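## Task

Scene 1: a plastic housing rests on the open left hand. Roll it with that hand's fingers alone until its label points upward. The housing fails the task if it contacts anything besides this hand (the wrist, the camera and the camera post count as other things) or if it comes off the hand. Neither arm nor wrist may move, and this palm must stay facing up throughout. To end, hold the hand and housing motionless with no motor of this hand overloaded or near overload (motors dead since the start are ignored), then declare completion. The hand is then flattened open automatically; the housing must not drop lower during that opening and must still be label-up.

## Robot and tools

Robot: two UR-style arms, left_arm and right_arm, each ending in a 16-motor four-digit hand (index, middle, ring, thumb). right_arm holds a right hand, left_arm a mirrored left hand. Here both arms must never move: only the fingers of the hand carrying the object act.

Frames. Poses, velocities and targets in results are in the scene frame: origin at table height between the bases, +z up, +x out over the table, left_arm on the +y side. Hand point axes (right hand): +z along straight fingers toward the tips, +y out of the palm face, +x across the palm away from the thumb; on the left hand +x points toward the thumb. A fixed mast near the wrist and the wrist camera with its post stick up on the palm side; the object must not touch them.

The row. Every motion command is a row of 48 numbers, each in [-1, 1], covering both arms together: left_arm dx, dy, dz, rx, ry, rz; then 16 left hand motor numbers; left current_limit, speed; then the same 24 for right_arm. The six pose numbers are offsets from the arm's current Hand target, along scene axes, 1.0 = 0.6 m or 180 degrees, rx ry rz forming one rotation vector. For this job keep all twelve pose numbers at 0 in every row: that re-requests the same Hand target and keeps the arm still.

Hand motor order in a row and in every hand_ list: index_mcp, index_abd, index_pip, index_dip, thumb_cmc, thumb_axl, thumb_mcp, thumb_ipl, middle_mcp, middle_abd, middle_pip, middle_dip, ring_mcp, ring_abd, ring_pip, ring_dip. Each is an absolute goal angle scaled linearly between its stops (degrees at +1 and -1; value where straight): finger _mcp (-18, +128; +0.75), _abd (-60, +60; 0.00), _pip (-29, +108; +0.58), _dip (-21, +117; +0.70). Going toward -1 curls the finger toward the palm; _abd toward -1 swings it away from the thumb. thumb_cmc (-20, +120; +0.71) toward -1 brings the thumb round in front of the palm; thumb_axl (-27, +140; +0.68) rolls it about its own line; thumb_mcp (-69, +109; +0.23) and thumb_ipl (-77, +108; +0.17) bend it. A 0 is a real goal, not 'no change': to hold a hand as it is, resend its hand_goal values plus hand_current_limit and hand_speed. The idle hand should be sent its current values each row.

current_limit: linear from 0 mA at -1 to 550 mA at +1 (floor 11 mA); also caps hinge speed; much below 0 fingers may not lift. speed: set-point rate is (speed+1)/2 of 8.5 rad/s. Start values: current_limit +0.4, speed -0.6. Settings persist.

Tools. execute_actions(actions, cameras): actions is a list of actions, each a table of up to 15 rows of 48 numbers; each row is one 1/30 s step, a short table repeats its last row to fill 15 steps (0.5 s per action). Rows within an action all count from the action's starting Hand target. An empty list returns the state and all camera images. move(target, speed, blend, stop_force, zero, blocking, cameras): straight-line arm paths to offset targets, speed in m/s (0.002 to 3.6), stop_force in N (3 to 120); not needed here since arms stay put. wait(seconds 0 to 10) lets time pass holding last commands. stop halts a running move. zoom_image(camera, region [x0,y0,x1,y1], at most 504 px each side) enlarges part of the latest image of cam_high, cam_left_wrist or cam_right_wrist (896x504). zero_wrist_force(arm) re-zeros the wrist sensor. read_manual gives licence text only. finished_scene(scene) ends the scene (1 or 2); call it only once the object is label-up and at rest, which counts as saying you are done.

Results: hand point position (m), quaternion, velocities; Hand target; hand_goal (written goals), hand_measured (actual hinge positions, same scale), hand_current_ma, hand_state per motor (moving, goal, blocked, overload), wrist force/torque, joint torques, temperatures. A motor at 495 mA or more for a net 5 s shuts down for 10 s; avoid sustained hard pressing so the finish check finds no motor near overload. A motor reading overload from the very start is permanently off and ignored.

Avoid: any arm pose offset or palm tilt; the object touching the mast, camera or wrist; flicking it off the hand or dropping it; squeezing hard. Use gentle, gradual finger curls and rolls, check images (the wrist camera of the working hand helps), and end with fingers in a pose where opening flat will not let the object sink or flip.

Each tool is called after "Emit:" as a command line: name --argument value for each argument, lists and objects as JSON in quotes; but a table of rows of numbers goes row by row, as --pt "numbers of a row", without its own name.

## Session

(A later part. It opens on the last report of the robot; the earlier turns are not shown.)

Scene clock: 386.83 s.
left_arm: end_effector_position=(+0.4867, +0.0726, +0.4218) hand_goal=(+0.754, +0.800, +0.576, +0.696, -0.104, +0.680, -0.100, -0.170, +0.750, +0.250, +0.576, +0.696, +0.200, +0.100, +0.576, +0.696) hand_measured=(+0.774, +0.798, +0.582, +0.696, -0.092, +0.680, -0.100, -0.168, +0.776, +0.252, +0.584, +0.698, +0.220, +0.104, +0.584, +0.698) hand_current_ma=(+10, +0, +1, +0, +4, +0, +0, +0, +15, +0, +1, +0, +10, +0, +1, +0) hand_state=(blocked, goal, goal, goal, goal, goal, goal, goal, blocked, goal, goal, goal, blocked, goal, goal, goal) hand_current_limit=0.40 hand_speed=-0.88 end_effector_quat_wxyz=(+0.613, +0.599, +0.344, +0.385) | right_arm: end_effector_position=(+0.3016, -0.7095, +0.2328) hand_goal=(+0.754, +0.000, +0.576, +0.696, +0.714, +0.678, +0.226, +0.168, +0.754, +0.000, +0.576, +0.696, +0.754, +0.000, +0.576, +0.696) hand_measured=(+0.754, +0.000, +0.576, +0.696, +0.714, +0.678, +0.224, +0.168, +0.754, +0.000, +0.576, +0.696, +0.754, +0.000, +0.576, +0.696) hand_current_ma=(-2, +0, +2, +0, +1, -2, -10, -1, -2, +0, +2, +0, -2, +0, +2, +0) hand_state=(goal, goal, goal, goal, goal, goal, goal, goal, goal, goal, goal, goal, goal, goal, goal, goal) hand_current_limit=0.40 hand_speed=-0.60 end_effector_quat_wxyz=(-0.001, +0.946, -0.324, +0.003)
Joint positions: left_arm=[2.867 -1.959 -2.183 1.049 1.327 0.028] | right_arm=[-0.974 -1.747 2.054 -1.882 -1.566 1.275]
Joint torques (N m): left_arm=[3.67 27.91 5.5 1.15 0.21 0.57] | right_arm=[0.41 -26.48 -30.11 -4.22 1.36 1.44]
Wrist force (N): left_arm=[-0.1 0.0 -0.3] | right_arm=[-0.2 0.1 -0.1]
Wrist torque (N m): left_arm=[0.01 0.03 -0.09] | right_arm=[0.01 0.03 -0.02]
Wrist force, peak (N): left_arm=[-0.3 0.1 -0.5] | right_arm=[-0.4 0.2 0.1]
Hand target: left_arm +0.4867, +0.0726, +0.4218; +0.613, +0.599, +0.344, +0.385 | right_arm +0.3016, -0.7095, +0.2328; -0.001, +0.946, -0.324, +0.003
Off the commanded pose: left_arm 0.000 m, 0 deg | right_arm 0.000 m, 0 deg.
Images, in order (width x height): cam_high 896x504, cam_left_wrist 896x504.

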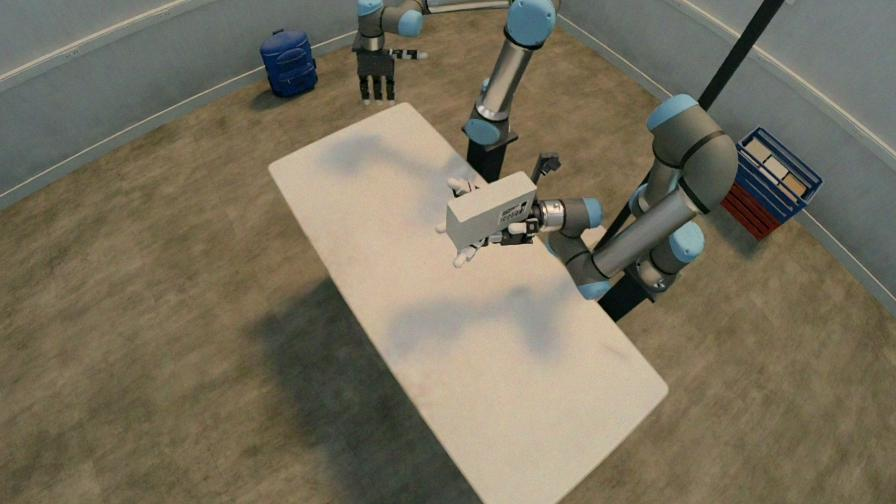

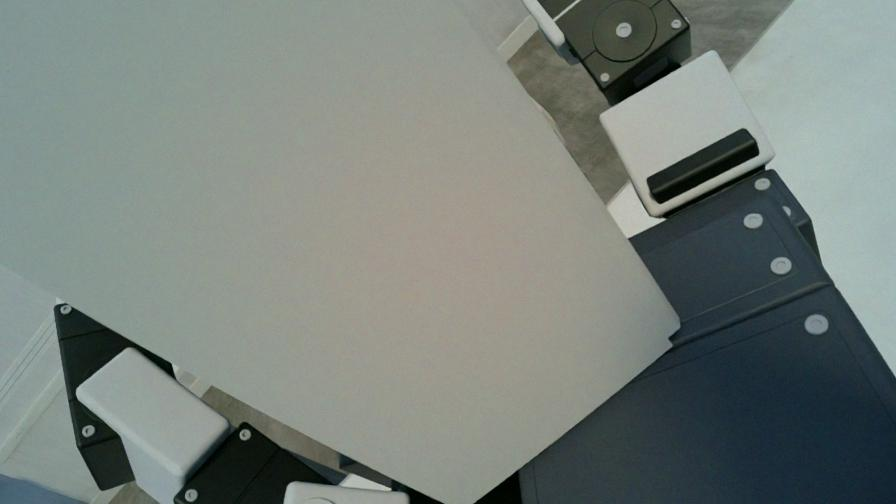

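Emit:
execute_actions --actions '[[[0,0,0,0,0,0,0.754,0.8,0.576,0.696,-0.3,0.68,-0.1,-0.17,0.754,0.25,0.576,0.696,0.2,0.1,0.576,0.696,0.4,-0.9,0,0,0,0,0,0,0.754,0,0.576,0.696,0.714,0.678,0.226,0.168,0.754,0,0.576,0.696,0.754,0,0.576,0.696,0.4,-0.6]],[[0,0,0,0,0,0,0.754,0.8,0.576,0.696,-0.45,0.68,-0.1,-0.17,0.754,0.25,0.576,0.696,0.2,0.1,0.576,0.696,0.4,-0.93,0,0,0,0,0,0,0.754,0,0.576,0.696,0.714,0.678,0.226,0.168,0.754,0,0.576,0.696,0.754,0,0.576,0.696,0.4,-0.6]]]' --cameras '["cam_high","cam_left_wrist"]'

Emit:
zoom_image --camera "cam_high" --region '[425, 160, 565, 260]'

Scene clock: 402.40 s.
left_arm: end_effector_position=(+0.4867, +0.0726, +0.4218) hand_goal=(+0.754, +0.800, +0.576, +0.696, -0.450, +0.680, -0.100, -0.170, +0.754, +0.250, +0.576, +0.696, +0.200, +0.100, +0.576, +0.696) hand_measured=(+0.774, +0.798, +0.582, +0.696, -0.424, +0.684, -0.100, -0.168, +0.776, +0.252, +0.584, +0.698, +0.220, +0.104, +0.584, +0.698) hand_current_ma=(+10, +0, +1, +0, +13, +0, +0, +0, +11, +0, +1, +0, +10, +0, +1, +0) hand_state=(blocked, goal, goal, goal, blocked, goal, goal, goal, blocked, goal, goal, goal, blocked, goal, goal, goal) hand_current_limit=0.40 hand_speed=-0.93 end_effector_quat_wxyz=(+0.613, +0.599, +0.344, +0.385) | right_arm: end_effector_position=(+0.3016, -0.7095, +0.2328) hand_goal=(+0.754, +0.000, +0.576, +0.696, +0.714, +0.678, +0.226, +0.168, +0.754, +0.000, +0.576, +0.696, +0.754, +0.000, +0.576, +0.696) hand_measured=(+0.754, +0.000, +0.576, +0.696, +0.714, +0.678, +0.224, +0.168, +0.754, +0.000, +0.576, +0.696, +0.754, +0.000, +0.576, +0.696) hand_current_ma=(-2, +0, +2, +0, +1, -2, -10, -1, -2, +0, +2, +0, -2, +0, +2, +0) hand_state=(goal, goal, goal, goal, goal, goal, goal, goal, goal, goal, goal, goal, goal, goal, goal, goal) hand_current_limit=0.40 hand_speed=-0.60 end_effector_quat_wxyz=(-0.001, +0.946, -0.324, +0.003)
Joint positions: left_arm=[2.867 -1.959 -2.183 1.049 1.327 0.028] | right_arm=[-0.974 -1.747 2.054 -1.882 -1.566 1.275]
Joint torques (N m): left_arm=[2.4 28.1 6.18 1.06 0.12 0.45] | right_arm=[0.44 -26.27 -28.67 -4.31 1.32 1.3]
Wrist force (N): left_arm=[0.0 0.0 -0.1] | right_arm=[-0.1 0.0 0.1]
Wrist torque (N m): left_arm=[-0.01 0.01 -0.06] | right_arm=[0.00 0.01 -0.01]
Wrist force, peak (N): left_arm=[-0.2 0.2 -0.4] | right_arm=[-0.4 -0.3 0.0]
Hand target: left_arm +0.4867, +0.0726, +0.4218; +0.613, +0.599, +0.344, +0.385 | right_arm +0.3016, -0.7095, +0.2328; -0.001, +0.946, -0.324, +0.003
Off the commanded pose: left_arm 0.000 m, 0 deg | right_arm 0.000 m, 0 deg.
Images, in order (width x height): cam_high 896x504, cam_left_wrist 896x504.

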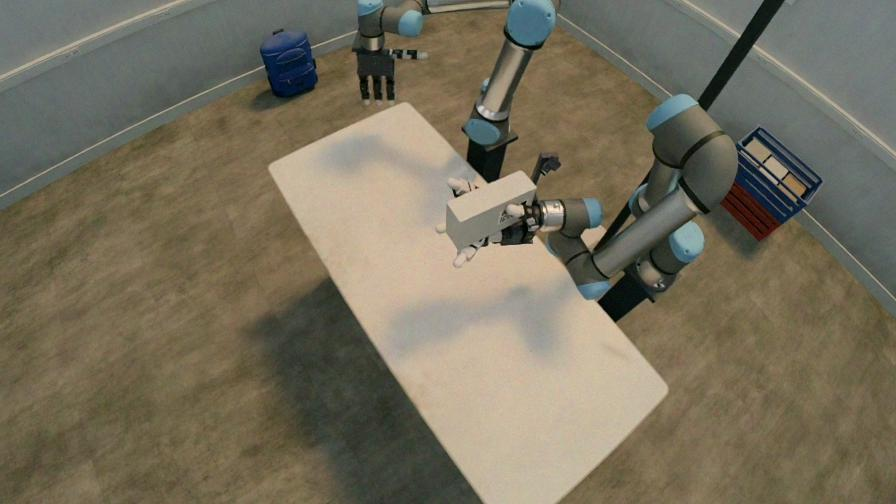

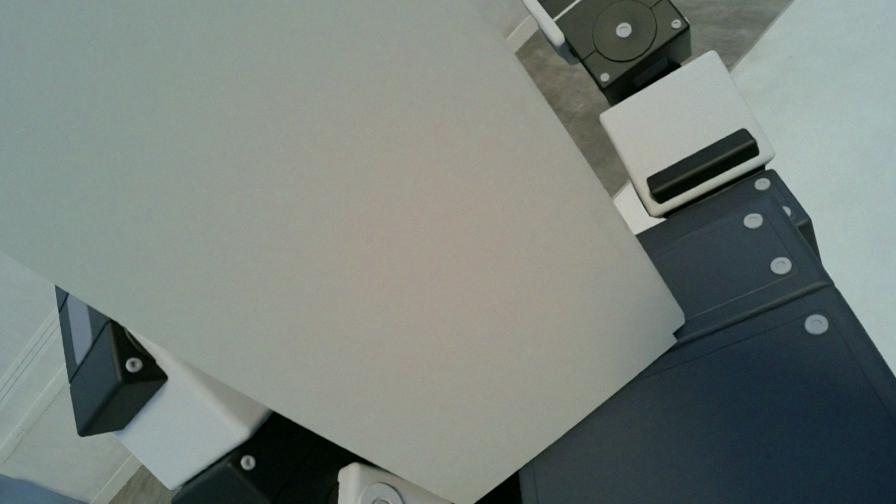

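Scaled by 3.600 from the camera's 896x504 image, which has a finer 1280x720 frame.

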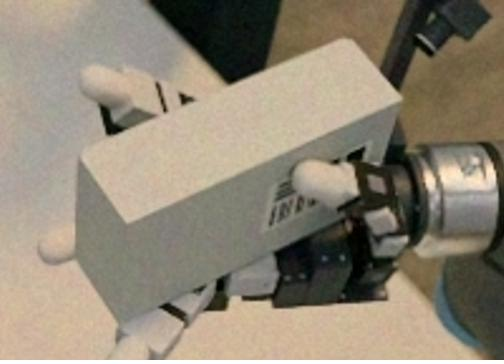

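Emit:
execute_actions --actions '[[[0,0,0,0,0,0,0.754,0.8,0.576,0.696,-0.6,0.68,-0.1,-0.17,0.754,0.25,0.576,0.696,0.2,0.1,0.576,0.696,0.4,-0.93,0,0,0,0,0,0,0.754,0,0.576,0.696,0.714,0.678,0.226,0.168,0.754,0,0.576,0.696,0.754,0,0.576,0.696,0.4,-0.6]]]' --cameras '["cam_high","cam_left_wrist"]'

Emit:
zoom_image --camera "cam_high" --region '[425, 160, 565, 260]'

Scene clock: 411.77 s.
left_arm: end_effector_position=(+0.4867, +0.0726, +0.4218) hand_goal=(+0.754, +0.800, +0.576, +0.696, -0.600, +0.680, -0.100, -0.170, +0.754, +0.250, +0.576, +0.696, +0.200, +0.100, +0.576, +0.696) hand_measured=(+0.774, +0.798, +0.582, +0.696, -0.582, +0.684, -0.100, -0.168, +0.776, +0.250, +0.584, +0.698, +0.220, +0.104, +0.584, +0.698) hand_current_ma=(+10, +0, +1, +0, +8, +1, +0, +0, +11, +0, +2, +0, +10, +0, +1, +0) hand_state=(blocked, goal, goal, goal, goal, goal, goal, goal, blocked, goal, goal, goal, blocked, goal, goal, goal) hand_current_limit=0.40 hand_speed=-0.93 end_effector_quat_wxyz=(+0.613, +0.599, +0.344, +0.385) | right_arm: end_effector_position=(+0.3016, -0.7095, +0.2328) hand_goal=(+0.754, +0.000, +0.576, +0.696, +0.714, +0.678, +0.226, +0.168, +0.754, +0.000, +0.576, +0.696, +0.754, +0.000, +0.576, +0.696) hand_measured=(+0.754, +0.000, +0.576, +0.696, +0.714, +0.678, +0.224, +0.168, +0.754, +0.000, +0.576, +0.696, +0.754, +0.000, +0.576, +0.696) hand_current_ma=(-2, +0, +2, +0, +1, -2, -10, -1, -2, +0, +2, +0, -2, +0, +2, +0) hand_state=(goal, goal, goal, goal, goal, goal, goal, goal, goal, goal, goal, goal, goal, goal, goal, goal) hand_current_limit=0.40 hand_speed=-0.60 end_effector_quat_wxyz=(-0.001, +0.946, -0.324, +0.003)
Joint positions: left_arm=[2.867 -1.959 -2.183 1.049 1.327 0.028] | right_arm=[-0.974 -1.747 2.054 -1.882 -1.566 1.275]
Joint torques (N m): left_arm=[4.01 28.31 6.12 1.14 0.06 0.36] | right_arm=[1.1 -25.88 -29.27 -4.33 1.15 1.31]
Wrist force (N): left_arm=[0.1 0.1 -0.2] | right_arm=[-0.1 -0.2 0.1]
Wrist torque (N m): left_arm=[0.01 -0.01 -0.02] | right_arm=[-0.03 0.01 -0.01]
Wrist force, peak (N): left_arm=[-0.2 -0.1 -0.5] | right_arm=[-0.3 -0.2 0.0]
Hand target: left_arm +0.4867, +0.0726, +0.4218; +0.613, +0.599, +0.344, +0.385 | right_arm +0.3016, -0.7095, +0.2328; -0.001, +0.946, -0.324, +0.003
Off the commanded pose: left_arm 0.000 m, 0 deg | right_arm 0.000 m, 0 deg.
Images, in order (width x height): cam_high 896x504, cam_left_wrist 896x504.

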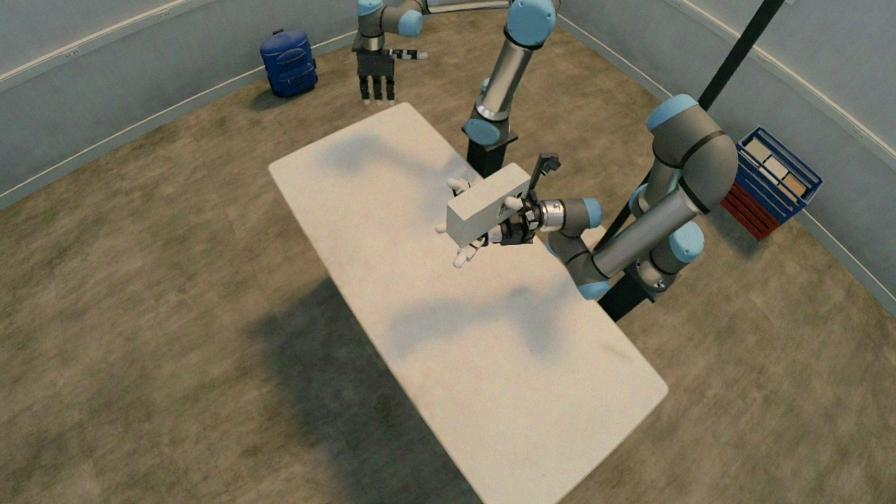

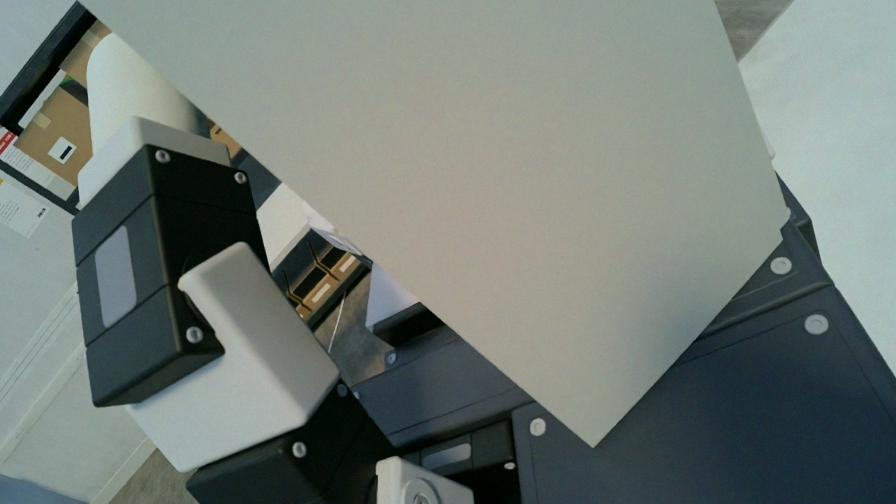

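Scaled by 3.600 from the camera's 896x504 image, which has a finer 1280x720 frame.

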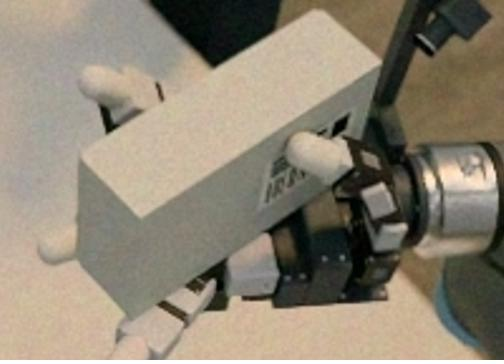

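Emit:
execute_actions --actions '[[[0,0,0,0,0,0,0.754,0.8,0.576,0.696,-0.15,0.68,-0.1,-0.17,0.754,0.25,0.576,0.696,0.2,-0.95,0.576,0.696,0.4,-0.7,0,0,0,0,0,0,0.754,0,0.576,0.696,0.714,0.678,0.226,0.168,0.754,0,0.576,0.696,0.754,0,0.576,0.696,0.4,-0.6]],[[0,0,0,0,0,0,0.754,0.8,0.576,0.696,-0.15,0.68,-0.1,-0.17,0.754,0.25,0.576,0.696,0.2,-0.95,0.576,0.696,0.4,-0.7,0,0,0,0,0,0,0.754,0,0.576,0.696,0.714,0.678,0.226,0.168,0.754,0,0.576,0.696,0.754,0,0.576,0.696,0.4,-0.6]],[[0,0,0,0,0,0,0.754,0.8,0.576,0.696,-0.15,0.68,-0.1,-0.17,0.754,0.25,0.576,0.696,-0.2,-0.95,-0.518,0.26,0.4,-0.6,0,0,0,0,0,0,0.754,0,0.576,0.696,0.714,0.678,0.226,0.168,0.754,0,0.576,0.696,0.754,0,0.576,0.696,0.4,-0.6]],[[0,0,0,0,0,0,0.754,0.8,0.576,0.696,-0.15,0.68,-0.1,-0.17,0.754,0.25,0.576,0.696,-0.2,-0.95,-0.518,0.26,0.4,-0.6,0,0,0,0,0,0,0.754,0,0.576,0.696,0.714,0.678,0.226,0.168,0.754,0,0.576,0.696,0.754,0,0.576,0.696,0.4,-0.6]],[[0,0,0,0,0,0,0.754,0.8,0.576,0.696,-0.15,0.68,-0.1,-0.17,0.754,0.25,0.576,0.696,-0.616,-0.95,-0.518,0.26,0.4,-0.8,0,0,0,0,0,0,0.754,0,0.576,0.696,0.714,0.678,0.226,0.168,0.754,0,0.576,0.696,0.754,0,0.576,0.696,0.4,-0.6]]]' --cameras '["cam_high","cam_left_wrist"]'

Emit:
zoom_image --camera "cam_high" --region '[425, 160, 565, 260]'

Scene clock: 567.43 s.
left_arm: end_effector_position=(+0.4867, +0.0726, +0.4218) hand_goal=(+0.754, +0.800, +0.576, +0.696, -0.150, +0.680, -0.100, -0.170, +0.754, +0.250, +0.576, +0.696, -0.616, -0.950, -0.518, +0.260) hand_measured=(+0.774, +0.798, +0.582, +0.696, -0.148, +0.682, -0.100, -0.168, +0.776, +0.250, +0.584, +0.698, -0.612, -0.950, -0.516, +0.262) hand_current_ma=(+10, +0, +1, +0, +0, +0, +0, +0, +11, +0, +2, +0, +0, +0, +0, +0) hand_state=(blocked, goal, goal, goal, goal, goal, goal, goal, blocked, goal, goal, goal, goal, goal, goal, goal) hand_current_limit=0.40 hand_speed=-0.80 end_effector_quat_wxyz=(+0.613, +0.599, +0.344, +0.385) | right_arm: end_effector_position=(+0.3016, -0.7095, +0.2328) hand_goal=(+0.754, +0.000, +0.576, +0.696, +0.714, +0.678, +0.226, +0.168, +0.754, +0.000, +0.576, +0.696, +0.754, +0.000, +0.576, +0.696) hand_measured=(+0.754, +0.000, +0.576, +0.696, +0.714, +0.678, +0.224, +0.168, +0.754, +0.000, +0.576, +0.696, +0.754, +0.000, +0.576, +0.696) hand_current_ma=(-2, +0, +2, +0, +1, -2, -10, -1, -2, +0, +2, +0, -2, +0, +2, +0) hand_state=(goal, goal, goal, goal, goal, goal, goal, goal, goal, goal, goal, goal, goal, goal, goal, goal) hand_current_limit=0.40 hand_speed=-0.60 end_effector_quat_wxyz=(-0.001, +0.946, -0.324, +0.003)
Joint positions: left_arm=[2.867 -1.959 -2.183 1.049 1.327 0.028] | right_arm=[-0.974 -1.747 2.054 -1.882 -1.566 1.275]
Joint torques (N m): left_arm=[-7.68 32.19 7.02 1.36 -0.77 1.13] | right_arm=[0.55 -26.4 -28.91 -4.17 1.3 1.46]
Wrist force (N): left_arm=[-0.1 0.0 -0.3] | right_arm=[-0.3 0.1 0.0]
Wrist torque (N m): left_arm=[-0.07 0.03 -0.05] | right_arm=[0.01 0.04 -0.03]
Wrist force, peak (N): left_arm=[-0.2 -0.1 -0.6] | right_arm=[-0.4 -0.1 0.2]
Hand target: left_arm +0.4867, +0.0726, +0.4218; +0.613, +0.599, +0.344, +0.385 | right_arm +0.3016, -0.7095, +0.2328; -0.001, +0.946, -0.324, +0.003
Off the commanded pose: left_arm 0.000 m, 0 deg | right_arm 0.000 m, 0 deg.
Images, in order (width x height): cam_high 896x504, cam_left_wrist 896x504.

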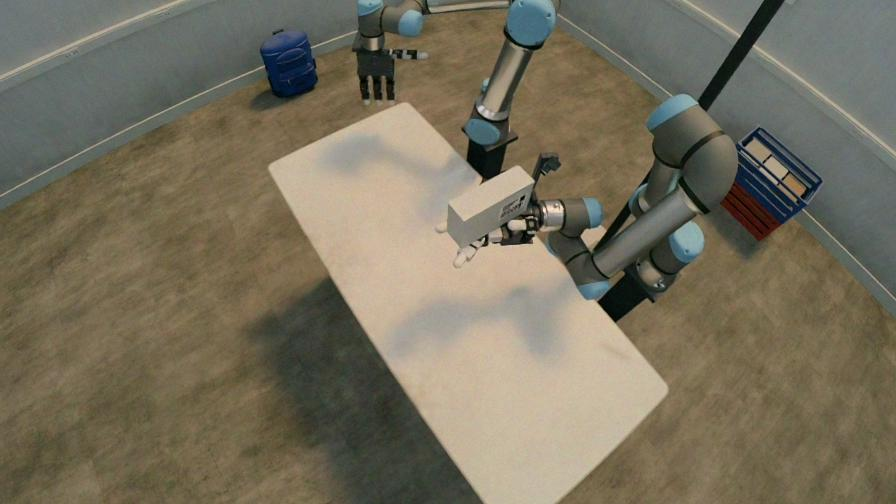

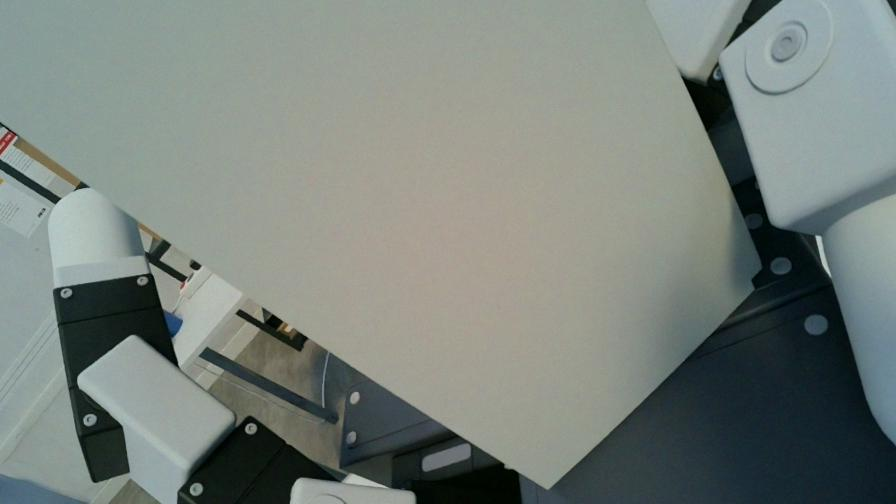

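Scaled by 3.600 from the camera's 896x504 image, which has a finer 1280x720 frame.

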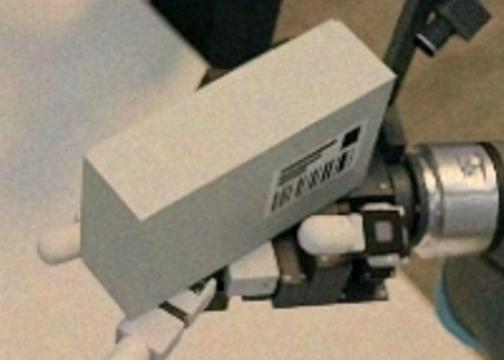

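Emit:
execute_actions --actions '[[[0,0,0,0,0,0,0.754,0.8,0.576,0.696,-0.104,0.68,-0.1,-0.17,0.754,0.25,0.576,0.696,-0.616,-0.2,-0.518,0.26,0.4,-0.85,0,0,0,0,0,0,0.754,0,0.576,0.696,0.714,0.678,0.226,0.168,0.754,0,0.576,0.696,0.754,0,0.576,0.696,0.4,-0.6]],[[0,0,0,0,0,0,0.754,0.8,0.576,0.696,-0.104,0.68,-0.1,-0.17,0.754,0.25,0.576,0.696,-0.616,0.2,-0.518,0.26,0.4,-0.9,0,0,0,0,0,0,0.754,0,0.576,0.696,0.714,0.678,0.226,0.168,0.754,0,0.576,0.696,0.754,0,0.576,0.696,0.4,-0.6]],[[0,0,0,0,0,0,0.754,0.8,0.576,0.696,-0.104,0.68,-0.1,-0.17,0.754,0.25,0.576,0.696,-0.616,0.6,-0.518,0.26,0.4,-0.9,0,0,0,0,0,0,0.754,0,0.576,0.696,0.714,0.678,0.226,0.168,0.754,0,0.576,0.696,0.754,0,0.576,0.696,0.4,-0.6]]]' --cameras '["cam_high","cam_left_wrist"]'

Emit:
zoom_image --camera "cam_high" --region '[425, 160, 565, 260]'

Scene clock: 589.63 s.
left_arm: end_effector_position=(+0.4867, +0.0726, +0.4218) hand_goal=(+0.754, +0.800, +0.576, +0.696, -0.104, +0.680, -0.100, -0.170, +0.754, +0.250, +0.576, +0.696, -0.616, +0.600, -0.518, +0.260) hand_measured=(+0.778, +0.800, +0.584, +0.698, -0.092, +0.682, -0.100, -0.168, +0.776, +0.250, +0.584, +0.698, -0.598, +0.522, -0.518, +0.262) hand_current_ma=(+13, +0, +2, +0, +3, +0, +0, +0, +10, +0, +1, +0, +8, -83, +0, +0) hand_state=(blocked, goal, goal, goal, goal, goal, goal, goal, blocked, goal, goal, goal, goal, blocked, goal, goal) hand_current_limit=0.40 hand_speed=-0.90 end_effector_quat_wxyz=(+0.613, +0.599, +0.344, +0.385) | right_arm: end_effector_position=(+0.3016, -0.7095, +0.2328) hand_goal=(+0.754, +0.000, +0.576, +0.696, +0.714, +0.678, +0.226, +0.168, +0.754, +0.000, +0.576, +0.696, +0.754, +0.000, +0.576, +0.696) hand_measured=(+0.754, +0.000, +0.576, +0.696, +0.714, +0.678, +0.224, +0.168, +0.754, +0.000, +0.576, +0.696, +0.754, +0.000, +0.576, +0.696) hand_current_ma=(-2, +0, +2, +0, +1, -2, -10, -1, -2, +0, +2, +0, -2, +0, +2, +0) hand_state=(goal, goal, goal, goal, goal, goal, goal, goal, goal, goal, goal, goal, goal, goal, goal, goal) hand_current_limit=0.40 hand_speed=-0.60 end_effector_quat_wxyz=(-0.001, +0.946, -0.324, +0.003)
Joint positions: left_arm=[2.867 -1.959 -2.183 1.049 1.327 0.028] | right_arm=[-0.974 -1.747 2.054 -1.882 -1.566 1.275]
Joint torques (N m): left_arm=[-8.28 34.2 7.45 1.12 -0.65 1.07] | right_arm=[0.11 -26.34 -29.14 -4.23 1.25 1.37]
Wrist force (N): left_arm=[-0.1 0.0 -0.3] | right_arm=[-0.2 0.0 0.0]
Wrist torque (N m): left_arm=[-0.07 0.03 -0.13] | right_arm=[0.00 0.03 -0.02]
Wrist force, peak (N): left_arm=[-0.2 0.0 -0.5] | right_arm=[-0.2 -0.1 0.3]
Hand target: left_arm +0.4867, +0.0726, +0.4218; +0.613, +0.599, +0.344, +0.385 | right_arm +0.3016, -0.7095, +0.2328; -0.001, +0.946, -0.324, +0.003
Off the commanded pose: left_arm 0.000 m, 0 deg | right_arm 0.000 m, 0 deg.
Images, in order (width x height): cam_high 896x504, cam_left_wrist 896x504.

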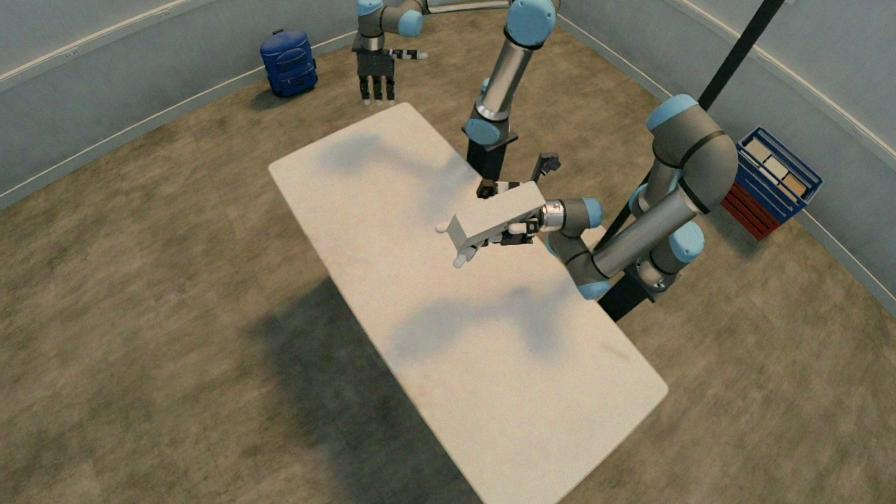

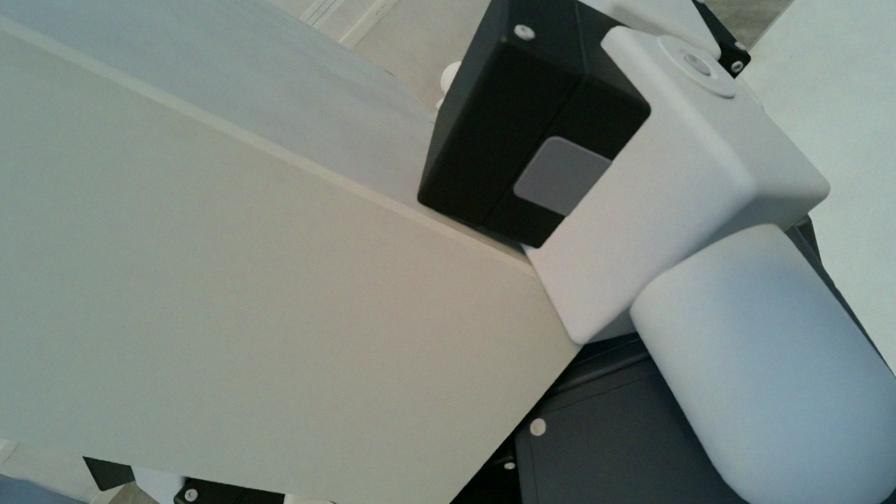

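Scaled by 3.600 from the camera's 896x504 image, which has a finer 1280x720 frame.

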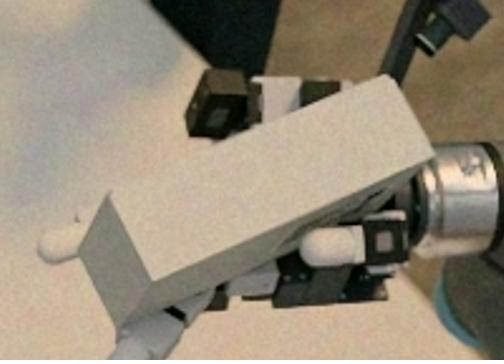

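Emit:
execute_actions --actions '[[[0,0,0,0,0,0,0.754,0.8,0.576,0.696,-0.35,0.68,-0.1,-0.17,0.754,0.25,0.576,0.696,-0.616,0.56,-0.518,0.26,0.4,-0.93,0,0,0,0,0,0,0.754,0,0.576,0.696,0.714,0.678,0.226,0.168,0.754,0,0.576,0.696,0.754,0,0.576,0.696,0.4,-0.6]]]' --cameras '["cam_high","cam_left_wrist"]'

Emit:
zoom_image --camera "cam_high" --region '[425, 160, 565, 260]'

Scene clock: 599.70 s.
left_arm: end_effector_position=(+0.4867, +0.0726, +0.4218) hand_goal=(+0.754, +0.800, +0.576, +0.696, -0.350, +0.680, -0.100, -0.170, +0.754, +0.250, +0.576, +0.696, -0.616, +0.560, -0.518, +0.260) hand_measured=(+0.778, +0.800, +0.584, +0.698, -0.176, +0.708, -0.102, -0.168, +0.776, +0.250, +0.584, +0.698, -0.588, +0.512, -0.536, +0.260) hand_current_ma=(+13, +0, +1, +0, +384, +22, +0, +0, +10, +0, +1, +0, +17, -33, -7, +0) hand_state=(blocked, goal, goal, goal, blocked, blocked, goal, goal, blocked, goal, goal, goal, blocked, blocked, goal, goal) hand_current_limit=0.40 hand_speed=-0.93 end_effector_quat_wxyz=(+0.613, +0.599, +0.344, +0.385) | right_arm: end_effector_position=(+0.3016, -0.7095, +0.2328) hand_goal=(+0.754, +0.000, +0.576, +0.696, +0.714, +0.678, +0.226, +0.168, +0.754, +0.000, +0.576, +0.696, +0.754, +0.000, +0.576, +0.696) hand_measured=(+0.754, +0.000, +0.576, +0.696, +0.714, +0.678, +0.224, +0.168, +0.754, +0.000, +0.576, +0.696, +0.754, +0.000, +0.576, +0.696) hand_current_ma=(-2, +0, +2, +0, +1, -2, -10, -1, -2, +0, +2, +0, -2, +0, +2, +0) hand_state=(goal, goal, goal, goal, goal, goal, goal, goal, goal, goal, goal, goal, goal, goal, goal, goal) hand_current_limit=0.40 hand_speed=-0.60 end_effector_quat_wxyz=(-0.001, +0.946, -0.324, +0.003)
Joint positions: left_arm=[2.867 -1.959 -2.183 1.049 1.327 0.028] | right_arm=[-0.974 -1.747 2.054 -1.882 -1.566 1.275]
Joint torques (N m): left_arm=[-8.83 34.14 8.03 1.14 -0.81 1.3] | right_arm=[0.83 -24.86 -29.93 -4.2 1.24 1.26]
Wrist force (N): left_arm=[0.3 0.0 -0.2] | right_arm=[0.0 0.0 -0.1]
Wrist torque (N m): left_arm=[-0.07 -0.01 -0.09] | right_arm=[0.01 0.00 0.00]
Wrist force, peak (N): left_arm=[-0.2 -0.1 -0.5] | right_arm=[-0.4 -0.2 0.0]
Hand target: left_arm +0.4867, +0.0726, +0.4218; +0.613, +0.599, +0.344, +0.385 | right_arm +0.3016, -0.7095, +0.2328; -0.001, +0.946, -0.324, +0.003
Off the commanded pose: left_arm 0.000 m, 0 deg | right_arm 0.000 m, 0 deg.
Images, in order (width x height): cam_high 896x504, cam_left_wrist 896x504.

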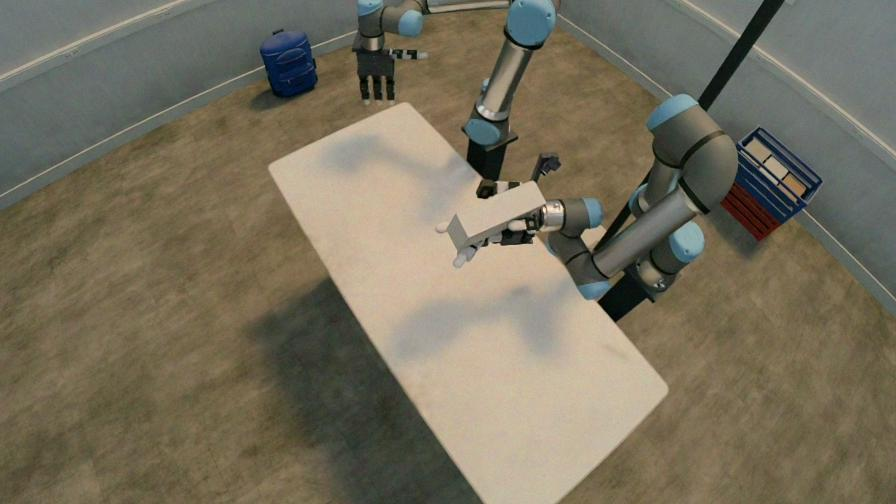

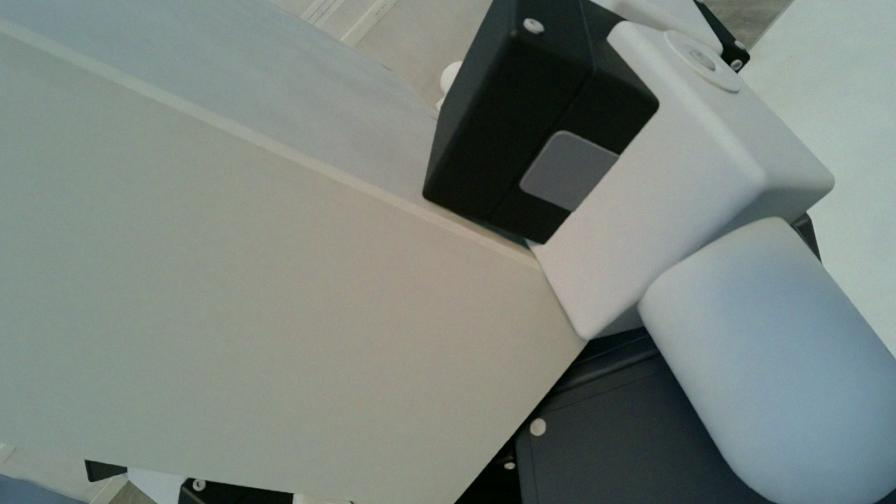

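Scaled by 3.600 from the camera's 896x504 image, which has a finer 1280x720 frame.

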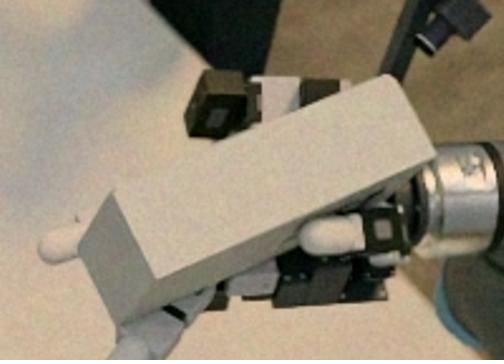

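Emit:
execute_actions --actions '[[[0,0,0,0,0,0,0.754,0.8,0.576,0.696,-0.18,0.68,-0.1,-0.17,0.754,0.25,0.576,0.696,-0.616,0.2,-0.518,0.26,0.4,-0.94,0,0,0,0,0,0,0.754,0,0.576,0.696,0.714,0.678,0.226,0.168,0.754,0,0.576,0.696,0.754,0,0.576,0.696,0.4,-0.6]]]' --cameras '["cam_high","cam_left_wrist"]'

Emit:
zoom_image --camera "cam_high" --region '[425, 160, 565, 260]'

Scene clock: 612.37 s.
left_arm: end_effector_position=(+0.4867, +0.0726, +0.4218) hand_goal=(+0.754, +0.800, +0.576, +0.696, -0.180, +0.680, -0.100, -0.170, +0.754, +0.250, +0.576, +0.696, -0.616, +0.200, -0.518, +0.260) hand_measured=(+0.778, +0.800, +0.584, +0.698, -0.176, +0.684, -0.102, -0.170, +0.776, +0.250, +0.584, +0.698, -0.618, +0.200, -0.530, +0.258) hand_current_ma=(+13, +0, +1, +0, +0, +1, +0, +0, +10, +0, +1, +0, +0, +0, -3, +0) hand_state=(blocked, goal, goal, goal, goal, goal, goal, goal, blocked, goal, goal, goal, goal, goal, goal, goal) hand_current_limit=0.40 hand_speed=-0.94 end_effector_quat_wxyz=(+0.613, +0.599, +0.344, +0.385) | right_arm: end_effector_position=(+0.3016, -0.7095, +0.2328) hand_goal=(+0.754, +0.000, +0.576, +0.696, +0.714, +0.678, +0.226, +0.168, +0.754, +0.000, +0.576, +0.696, +0.754, +0.000, +0.576, +0.696) hand_measured=(+0.754, +0.000, +0.576, +0.696, +0.714, +0.678, +0.224, +0.168, +0.754, +0.000, +0.576, +0.696, +0.754, +0.000, +0.576, +0.696) hand_current_ma=(-2, +0, +2, +0, +1, -2, -10, -1, -2, +0, +2, +0, -2, +0, +2, +0) hand_state=(goal, goal, goal, goal, goal, goal, goal, goal, goal, goal, goal, goal, goal, goal, goal, goal) hand_current_limit=0.40 hand_speed=-0.60 end_effector_quat_wxyz=(-0.001, +0.946, -0.324, +0.003)
Joint positions: left_arm=[2.867 -1.959 -2.183 1.049 1.327 0.028] | right_arm=[-0.974 -1.747 2.054 -1.882 -1.566 1.275]
Joint torques (N m): left_arm=[-8.67 34.39 7.99 1.21 -0.73 1.21] | right_arm=[1.03 -25.88 -29.29 -4.1 1.25 1.2]
Wrist force (N): left_arm=[-0.2 0.0 -0.4] | right_arm=[-0.2 -0.1 0.1]
Wrist torque (N m): left_arm=[-0.05 0.03 -0.09] | right_arm=[-0.02 0.02 -0.02]
Wrist force, peak (N): left_arm=[0.1 0.0 -0.5] | right_arm=[-0.3 -0.3 0.0]
Hand target: left_arm +0.4867, +0.0726, +0.4218; +0.613, +0.599, +0.344, +0.385 | right_arm +0.3016, -0.7095, +0.2328; -0.001, +0.946, -0.324, +0.003
Off the commanded pose: left_arm 0.000 m, 0 deg | right_arm 0.000 m, 0 deg.
Images, in order (width x height): cam_high 896x504, cam_left_wrist 896x504.

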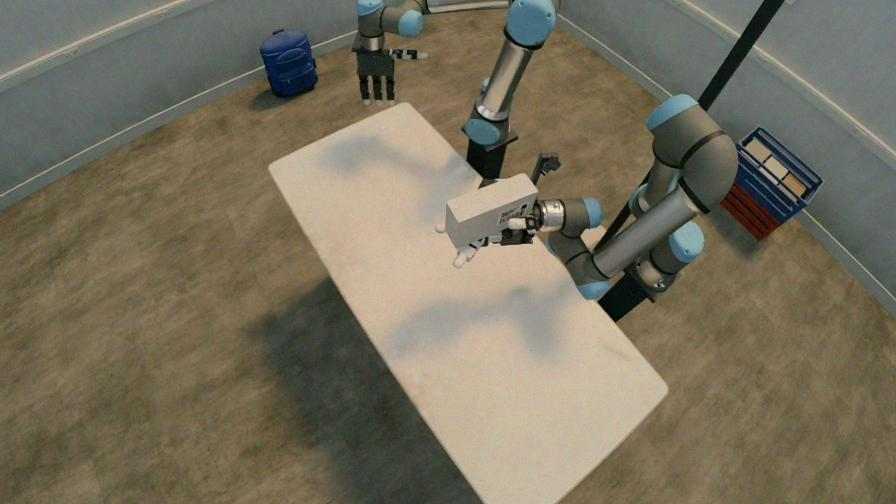

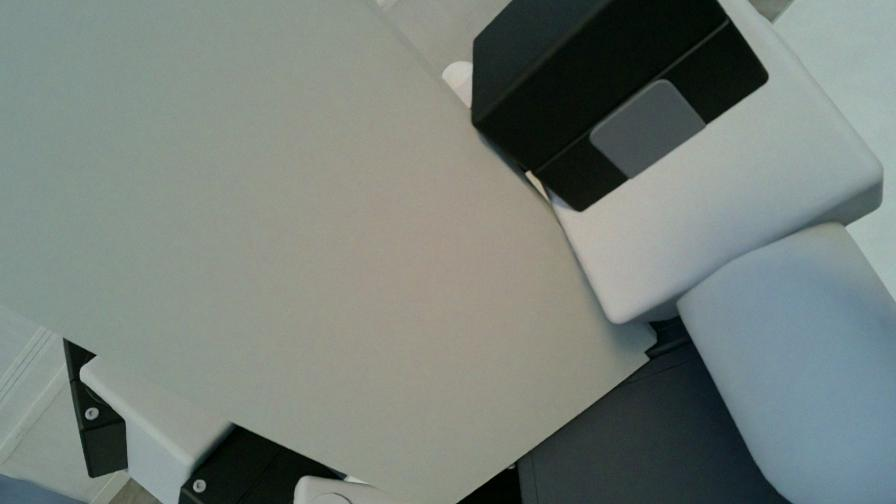

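Scaled by 3.600 from the camera's 896x504 image, which has a finer 1280x720 frame.

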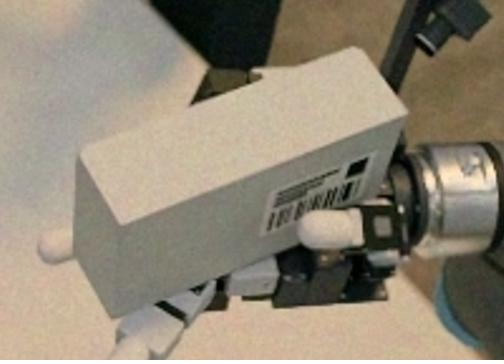

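Emit:
execute_actions --actions '[[[0,0,0,0,0,0,0.754,0.8,0.576,0.696,-0.45,0.68,-0.1,-0.17,0.754,0.25,0.576,0.696,-0.616,0.2,-0.518,0.26,0.4,-0.9,0,0,0,0,0,0,0.754,0,0.576,0.696,0.714,0.678,0.226,0.168,0.754,0,0.576,0.696,0.754,0,0.576,0.696,0.4,-0.6]],[[0,0,0,0,0,0,0.754,0.8,0.576,0.696,-0.6,0.68,-0.1,-0.17,0.754,0.25,0.576,0.696,-0.616,0.2,-0.518,0.26,0.4,-0.93,0,0,0,0,0,0,0.754,0,0.576,0.696,0.714,0.678,0.226,0.168,0.754,0,0.576,0.696,0.754,0,0.576,0.696,0.4,-0.6]]]' --cameras '["cam_high","cam_left_wrist"]'

Emit:
zoom_image --camera "cam_high" --region '[425, 160, 565, 260]'

Scene clock: 635.40 s.
left_arm: end_effector_position=(+0.4867, +0.0726, +0.4218) hand_goal=(+0.754, +0.800, +0.576, +0.696, -0.600, +0.680, -0.100, -0.170, +0.754, +0.250, +0.576, +0.696, -0.616, +0.200, -0.518, +0.260) hand_measured=(+0.778, +0.800, +0.584, +0.698, -0.408, +0.714, -0.102, -0.170, +0.776, +0.250, +0.584, +0.698, -0.622, +0.160, -0.526, +0.258) hand_current_ma=(+13, +0, +1, +0, +385, +33, +0, +0, +10, +0, +1, +0, -1, -24, -2, +0) hand_state=(blocked, goal, goal, goal, blocked, blocked, goal, goal, blocked, goal, goal, goal, goal, blocked, goal, goal) hand_current_limit=0.40 hand_speed=-0.93 end_effector_quat_wxyz=(+0.613, +0.599, +0.344, +0.385) | right_arm: end_effector_position=(+0.3016, -0.7095, +0.2328) hand_goal=(+0.754, +0.000, +0.576, +0.696, +0.714, +0.678, +0.226, +0.168, +0.754, +0.000, +0.576, +0.696, +0.754, +0.000, +0.576, +0.696) hand_measured=(+0.754, +0.000, +0.576, +0.696, +0.714, +0.678, +0.224, +0.168, +0.754, +0.000, +0.576, +0.696, +0.754, +0.000, +0.576, +0.696) hand_current_ma=(-2, +0, +2, +0, +1, -2, -10, -1, -2, +0, +2, +0, -2, +0, +2, +0) hand_state=(goal, goal, goal, goal, goal, goal, goal, goal, goal, goal, goal, goal, goal, goal, goal, goal) hand_current_limit=0.40 hand_speed=-0.60 end_effector_quat_wxyz=(-0.001, +0.946, -0.324, +0.003)
Joint positions: left_arm=[2.867 -1.959 -2.183 1.049 1.327 0.028] | right_arm=[-0.974 -1.747 2.054 -1.882 -1.566 1.275]
Joint torques (N m): left_arm=[-8.65 35.89 8.85 1.11 -0.97 1.44] | right_arm=[0.86 -25.71 -28.77 -4.28 1.33 1.28]
Wrist force (N): left_arm=[-0.1 0.1 -0.1] | right_arm=[-0.1 -0.1 -0.1]
Wrist torque (N m): left_arm=[-0.07 0.03 -0.08] | right_arm=[0.00 0.02 -0.01]
Wrist force, peak (N): left_arm=[0.0 0.1 -0.6] | right_arm=[-0.3 -0.3 -0.1]
Hand target: left_arm +0.4867, +0.0726, +0.4218; +0.613, +0.599, +0.344, +0.385 | right_arm +0.3016, -0.7095, +0.2328; -0.001, +0.946, -0.324, +0.003
Off the commanded pose: left_arm 0.000 m, 0 deg | right_arm 0.000 m, 0 deg.
Images, in order (width x height): cam_high 896x504, cam_left_wrist 896x504.

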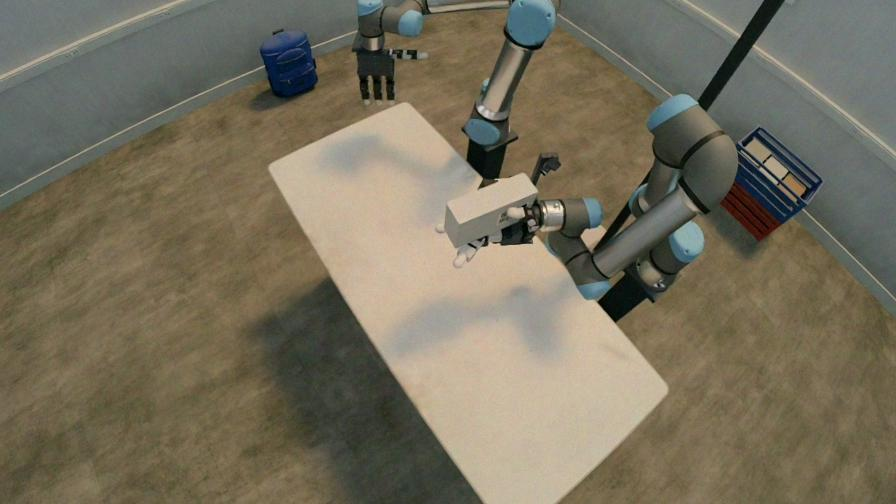

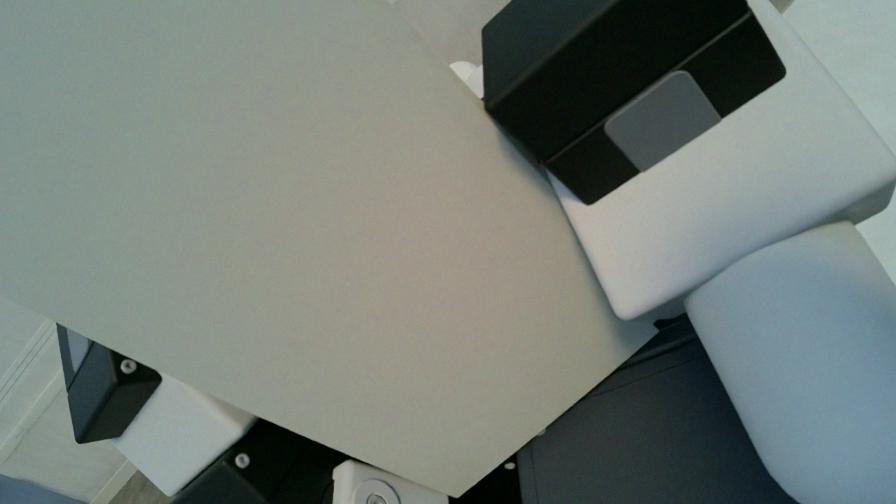

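Scaled by 3.600 from the camera's 896x504 image, which has a finer 1280x720 frame.

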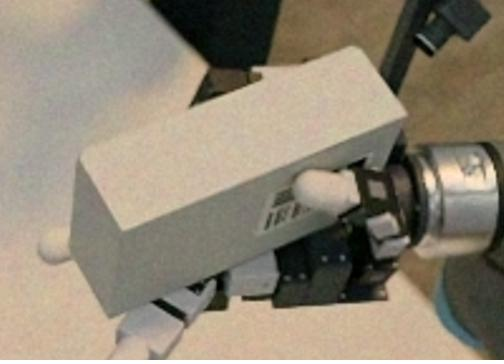

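Emit:
execute_actions --actions '[[[0,0,0,0,0,0,0.754,0.8,0.576,0.696,-0.2,0.68,0.0,-0.05,0.754,0.25,0.576,0.696,-0.616,0.2,-0.518,0.26,0.4,-0.85,0,0,0,0,0,0,0.754,0,0.576,0.696,0.714,0.678,0.226,0.168,0.754,0,0.576,0.696,0.754,0,0.576,0.696,0.4,-0.6]],[[0,0,0,0,0,0,0.754,0.8,0.576,0.696,-0.45,0.68,0.0,-0.05,0.754,0.25,0.576,0.696,-0.616,0.2,-0.518,0.26,0.4,-0.92,0,0,0,0,0,0,0.754,0,0.576,0.696,0.714,0.678,0.226,0.168,0.754,0,0.576,0.696,0.754,0,0.576,0.696,0.4,-0.6]],[[0,0,0,0,0,0,0.754,0.8,0.576,0.696,-0.58,0.68,0.0,-0.05,0.754,0.25,0.576,0.696,-0.616,0.2,-0.518,0.26,0.4,-0.94,0,0,0,0,0,0,0.754,0,0.576,0.696,0.714,0.678,0.226,0.168,0.754,0,0.576,0.696,0.754,0,0.576,0.696,0.4,-0.6]]]' --cameras '["cam_high","cam_left_wrist"]'

Emit:
zoom_image --camera "cam_high" --region '[425, 160, 565, 260]'

Scene clock: 656.43 s.
left_arm: end_effector_position=(+0.4867, +0.0726, +0.4218) hand_goal=(+0.754, +0.800, +0.576, +0.696, -0.580, +0.680, +0.000, -0.050, +0.754, +0.250, +0.576, +0.696, -0.616, +0.200, -0.518, +0.260) hand_measured=(+0.778, +0.800, +0.584, +0.698, -0.436, +0.698, -0.002, -0.052, +0.776, +0.250, +0.584, +0.698, -0.616, +0.174, -0.530, +0.258) hand_current_ma=(+14, +0, +1, +0, +344, +10, +0, +0, +10, +0, +1, +0, +0, -11, -3, +0) hand_state=(blocked, goal, goal, goal, blocked, goal, goal, goal, blocked, goal, goal, goal, goal, blocked, goal, goal) hand_current_limit=0.40 hand_speed=-0.94 end_effector_quat_wxyz=(+0.613, +0.599, +0.344, +0.385) | right_arm: end_effector_position=(+0.3016, -0.7095, +0.2328) hand_goal=(+0.754, +0.000, +0.576, +0.696, +0.714, +0.678, +0.226, +0.168, +0.754, +0.000, +0.576, +0.696, +0.754, +0.000, +0.576, +0.696) hand_measured=(+0.754, +0.000, +0.576, +0.696, +0.714, +0.678, +0.224, +0.168, +0.754, +0.000, +0.576, +0.696, +0.754, +0.000, +0.576, +0.696) hand_current_ma=(-2, +0, +2, +0, +1, -2, -10, -1, -2, +0, +2, +0, -2, +0, +2, +0) hand_state=(goal, goal, goal, goal, goal, goal, goal, goal, goal, goal, goal, goal, goal, goal, goal, goal) hand_current_limit=0.40 hand_speed=-0.60 end_effector_quat_wxyz=(-0.001, +0.946, -0.324, +0.003)
Joint positions: left_arm=[2.867 -1.959 -2.183 1.049 1.327 0.028] | right_arm=[-0.974 -1.747 2.054 -1.882 -1.566 1.275]
Joint torques (N m): left_arm=[-9.88 36.89 9.13 0.86 -1.01 1.14] | right_arm=[0.14 -26.48 -28.87 -4.22 1.31 1.4]
Wrist force (N): left_arm=[0.0 0.0 -0.1] | right_arm=[0.0 -0.2 0.1]
Wrist torque (N m): left_arm=[-0.07 0.01 -0.07] | right_arm=[-0.04 -0.01 0.00]
Wrist force, peak (N): left_arm=[-0.2 0.0 -0.6] | right_arm=[-0.4 -0.1 -0.1]
Hand target: left_arm +0.4867, +0.0726, +0.4218; +0.613, +0.599, +0.344, +0.385 | right_arm +0.3016, -0.7095, +0.2328; -0.001, +0.946, -0.324, +0.003
Off the commanded pose: left_arm 0.000 m, 0 deg | right_arm 0.000 m, 0 deg.
Images, in order (width x height): cam_high 896x504, cam_left_wrist 896x504.

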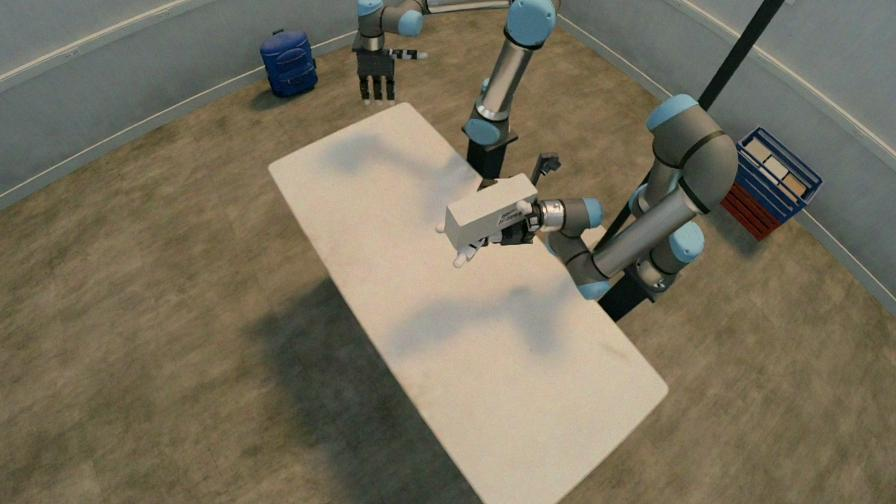

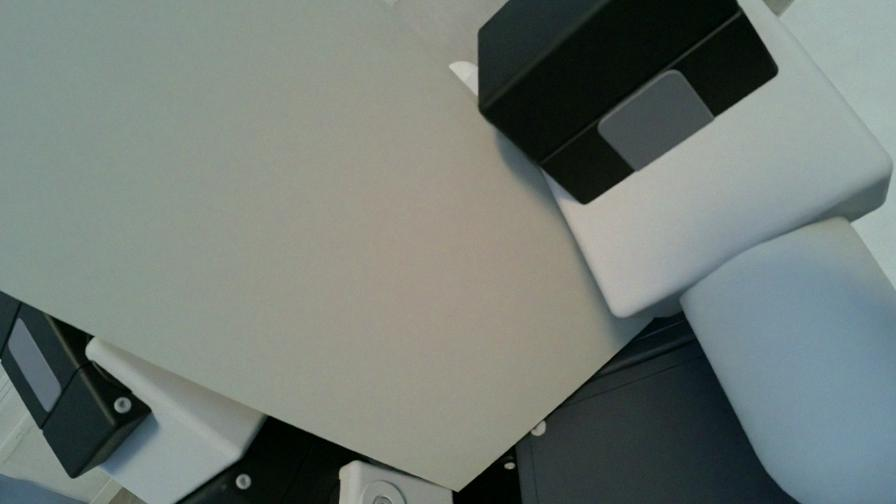

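Scaled by 3.600 from the camera's 896x504 image, which has a finer 1280x720 frame.

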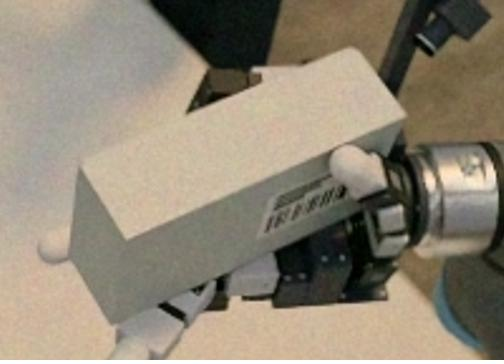

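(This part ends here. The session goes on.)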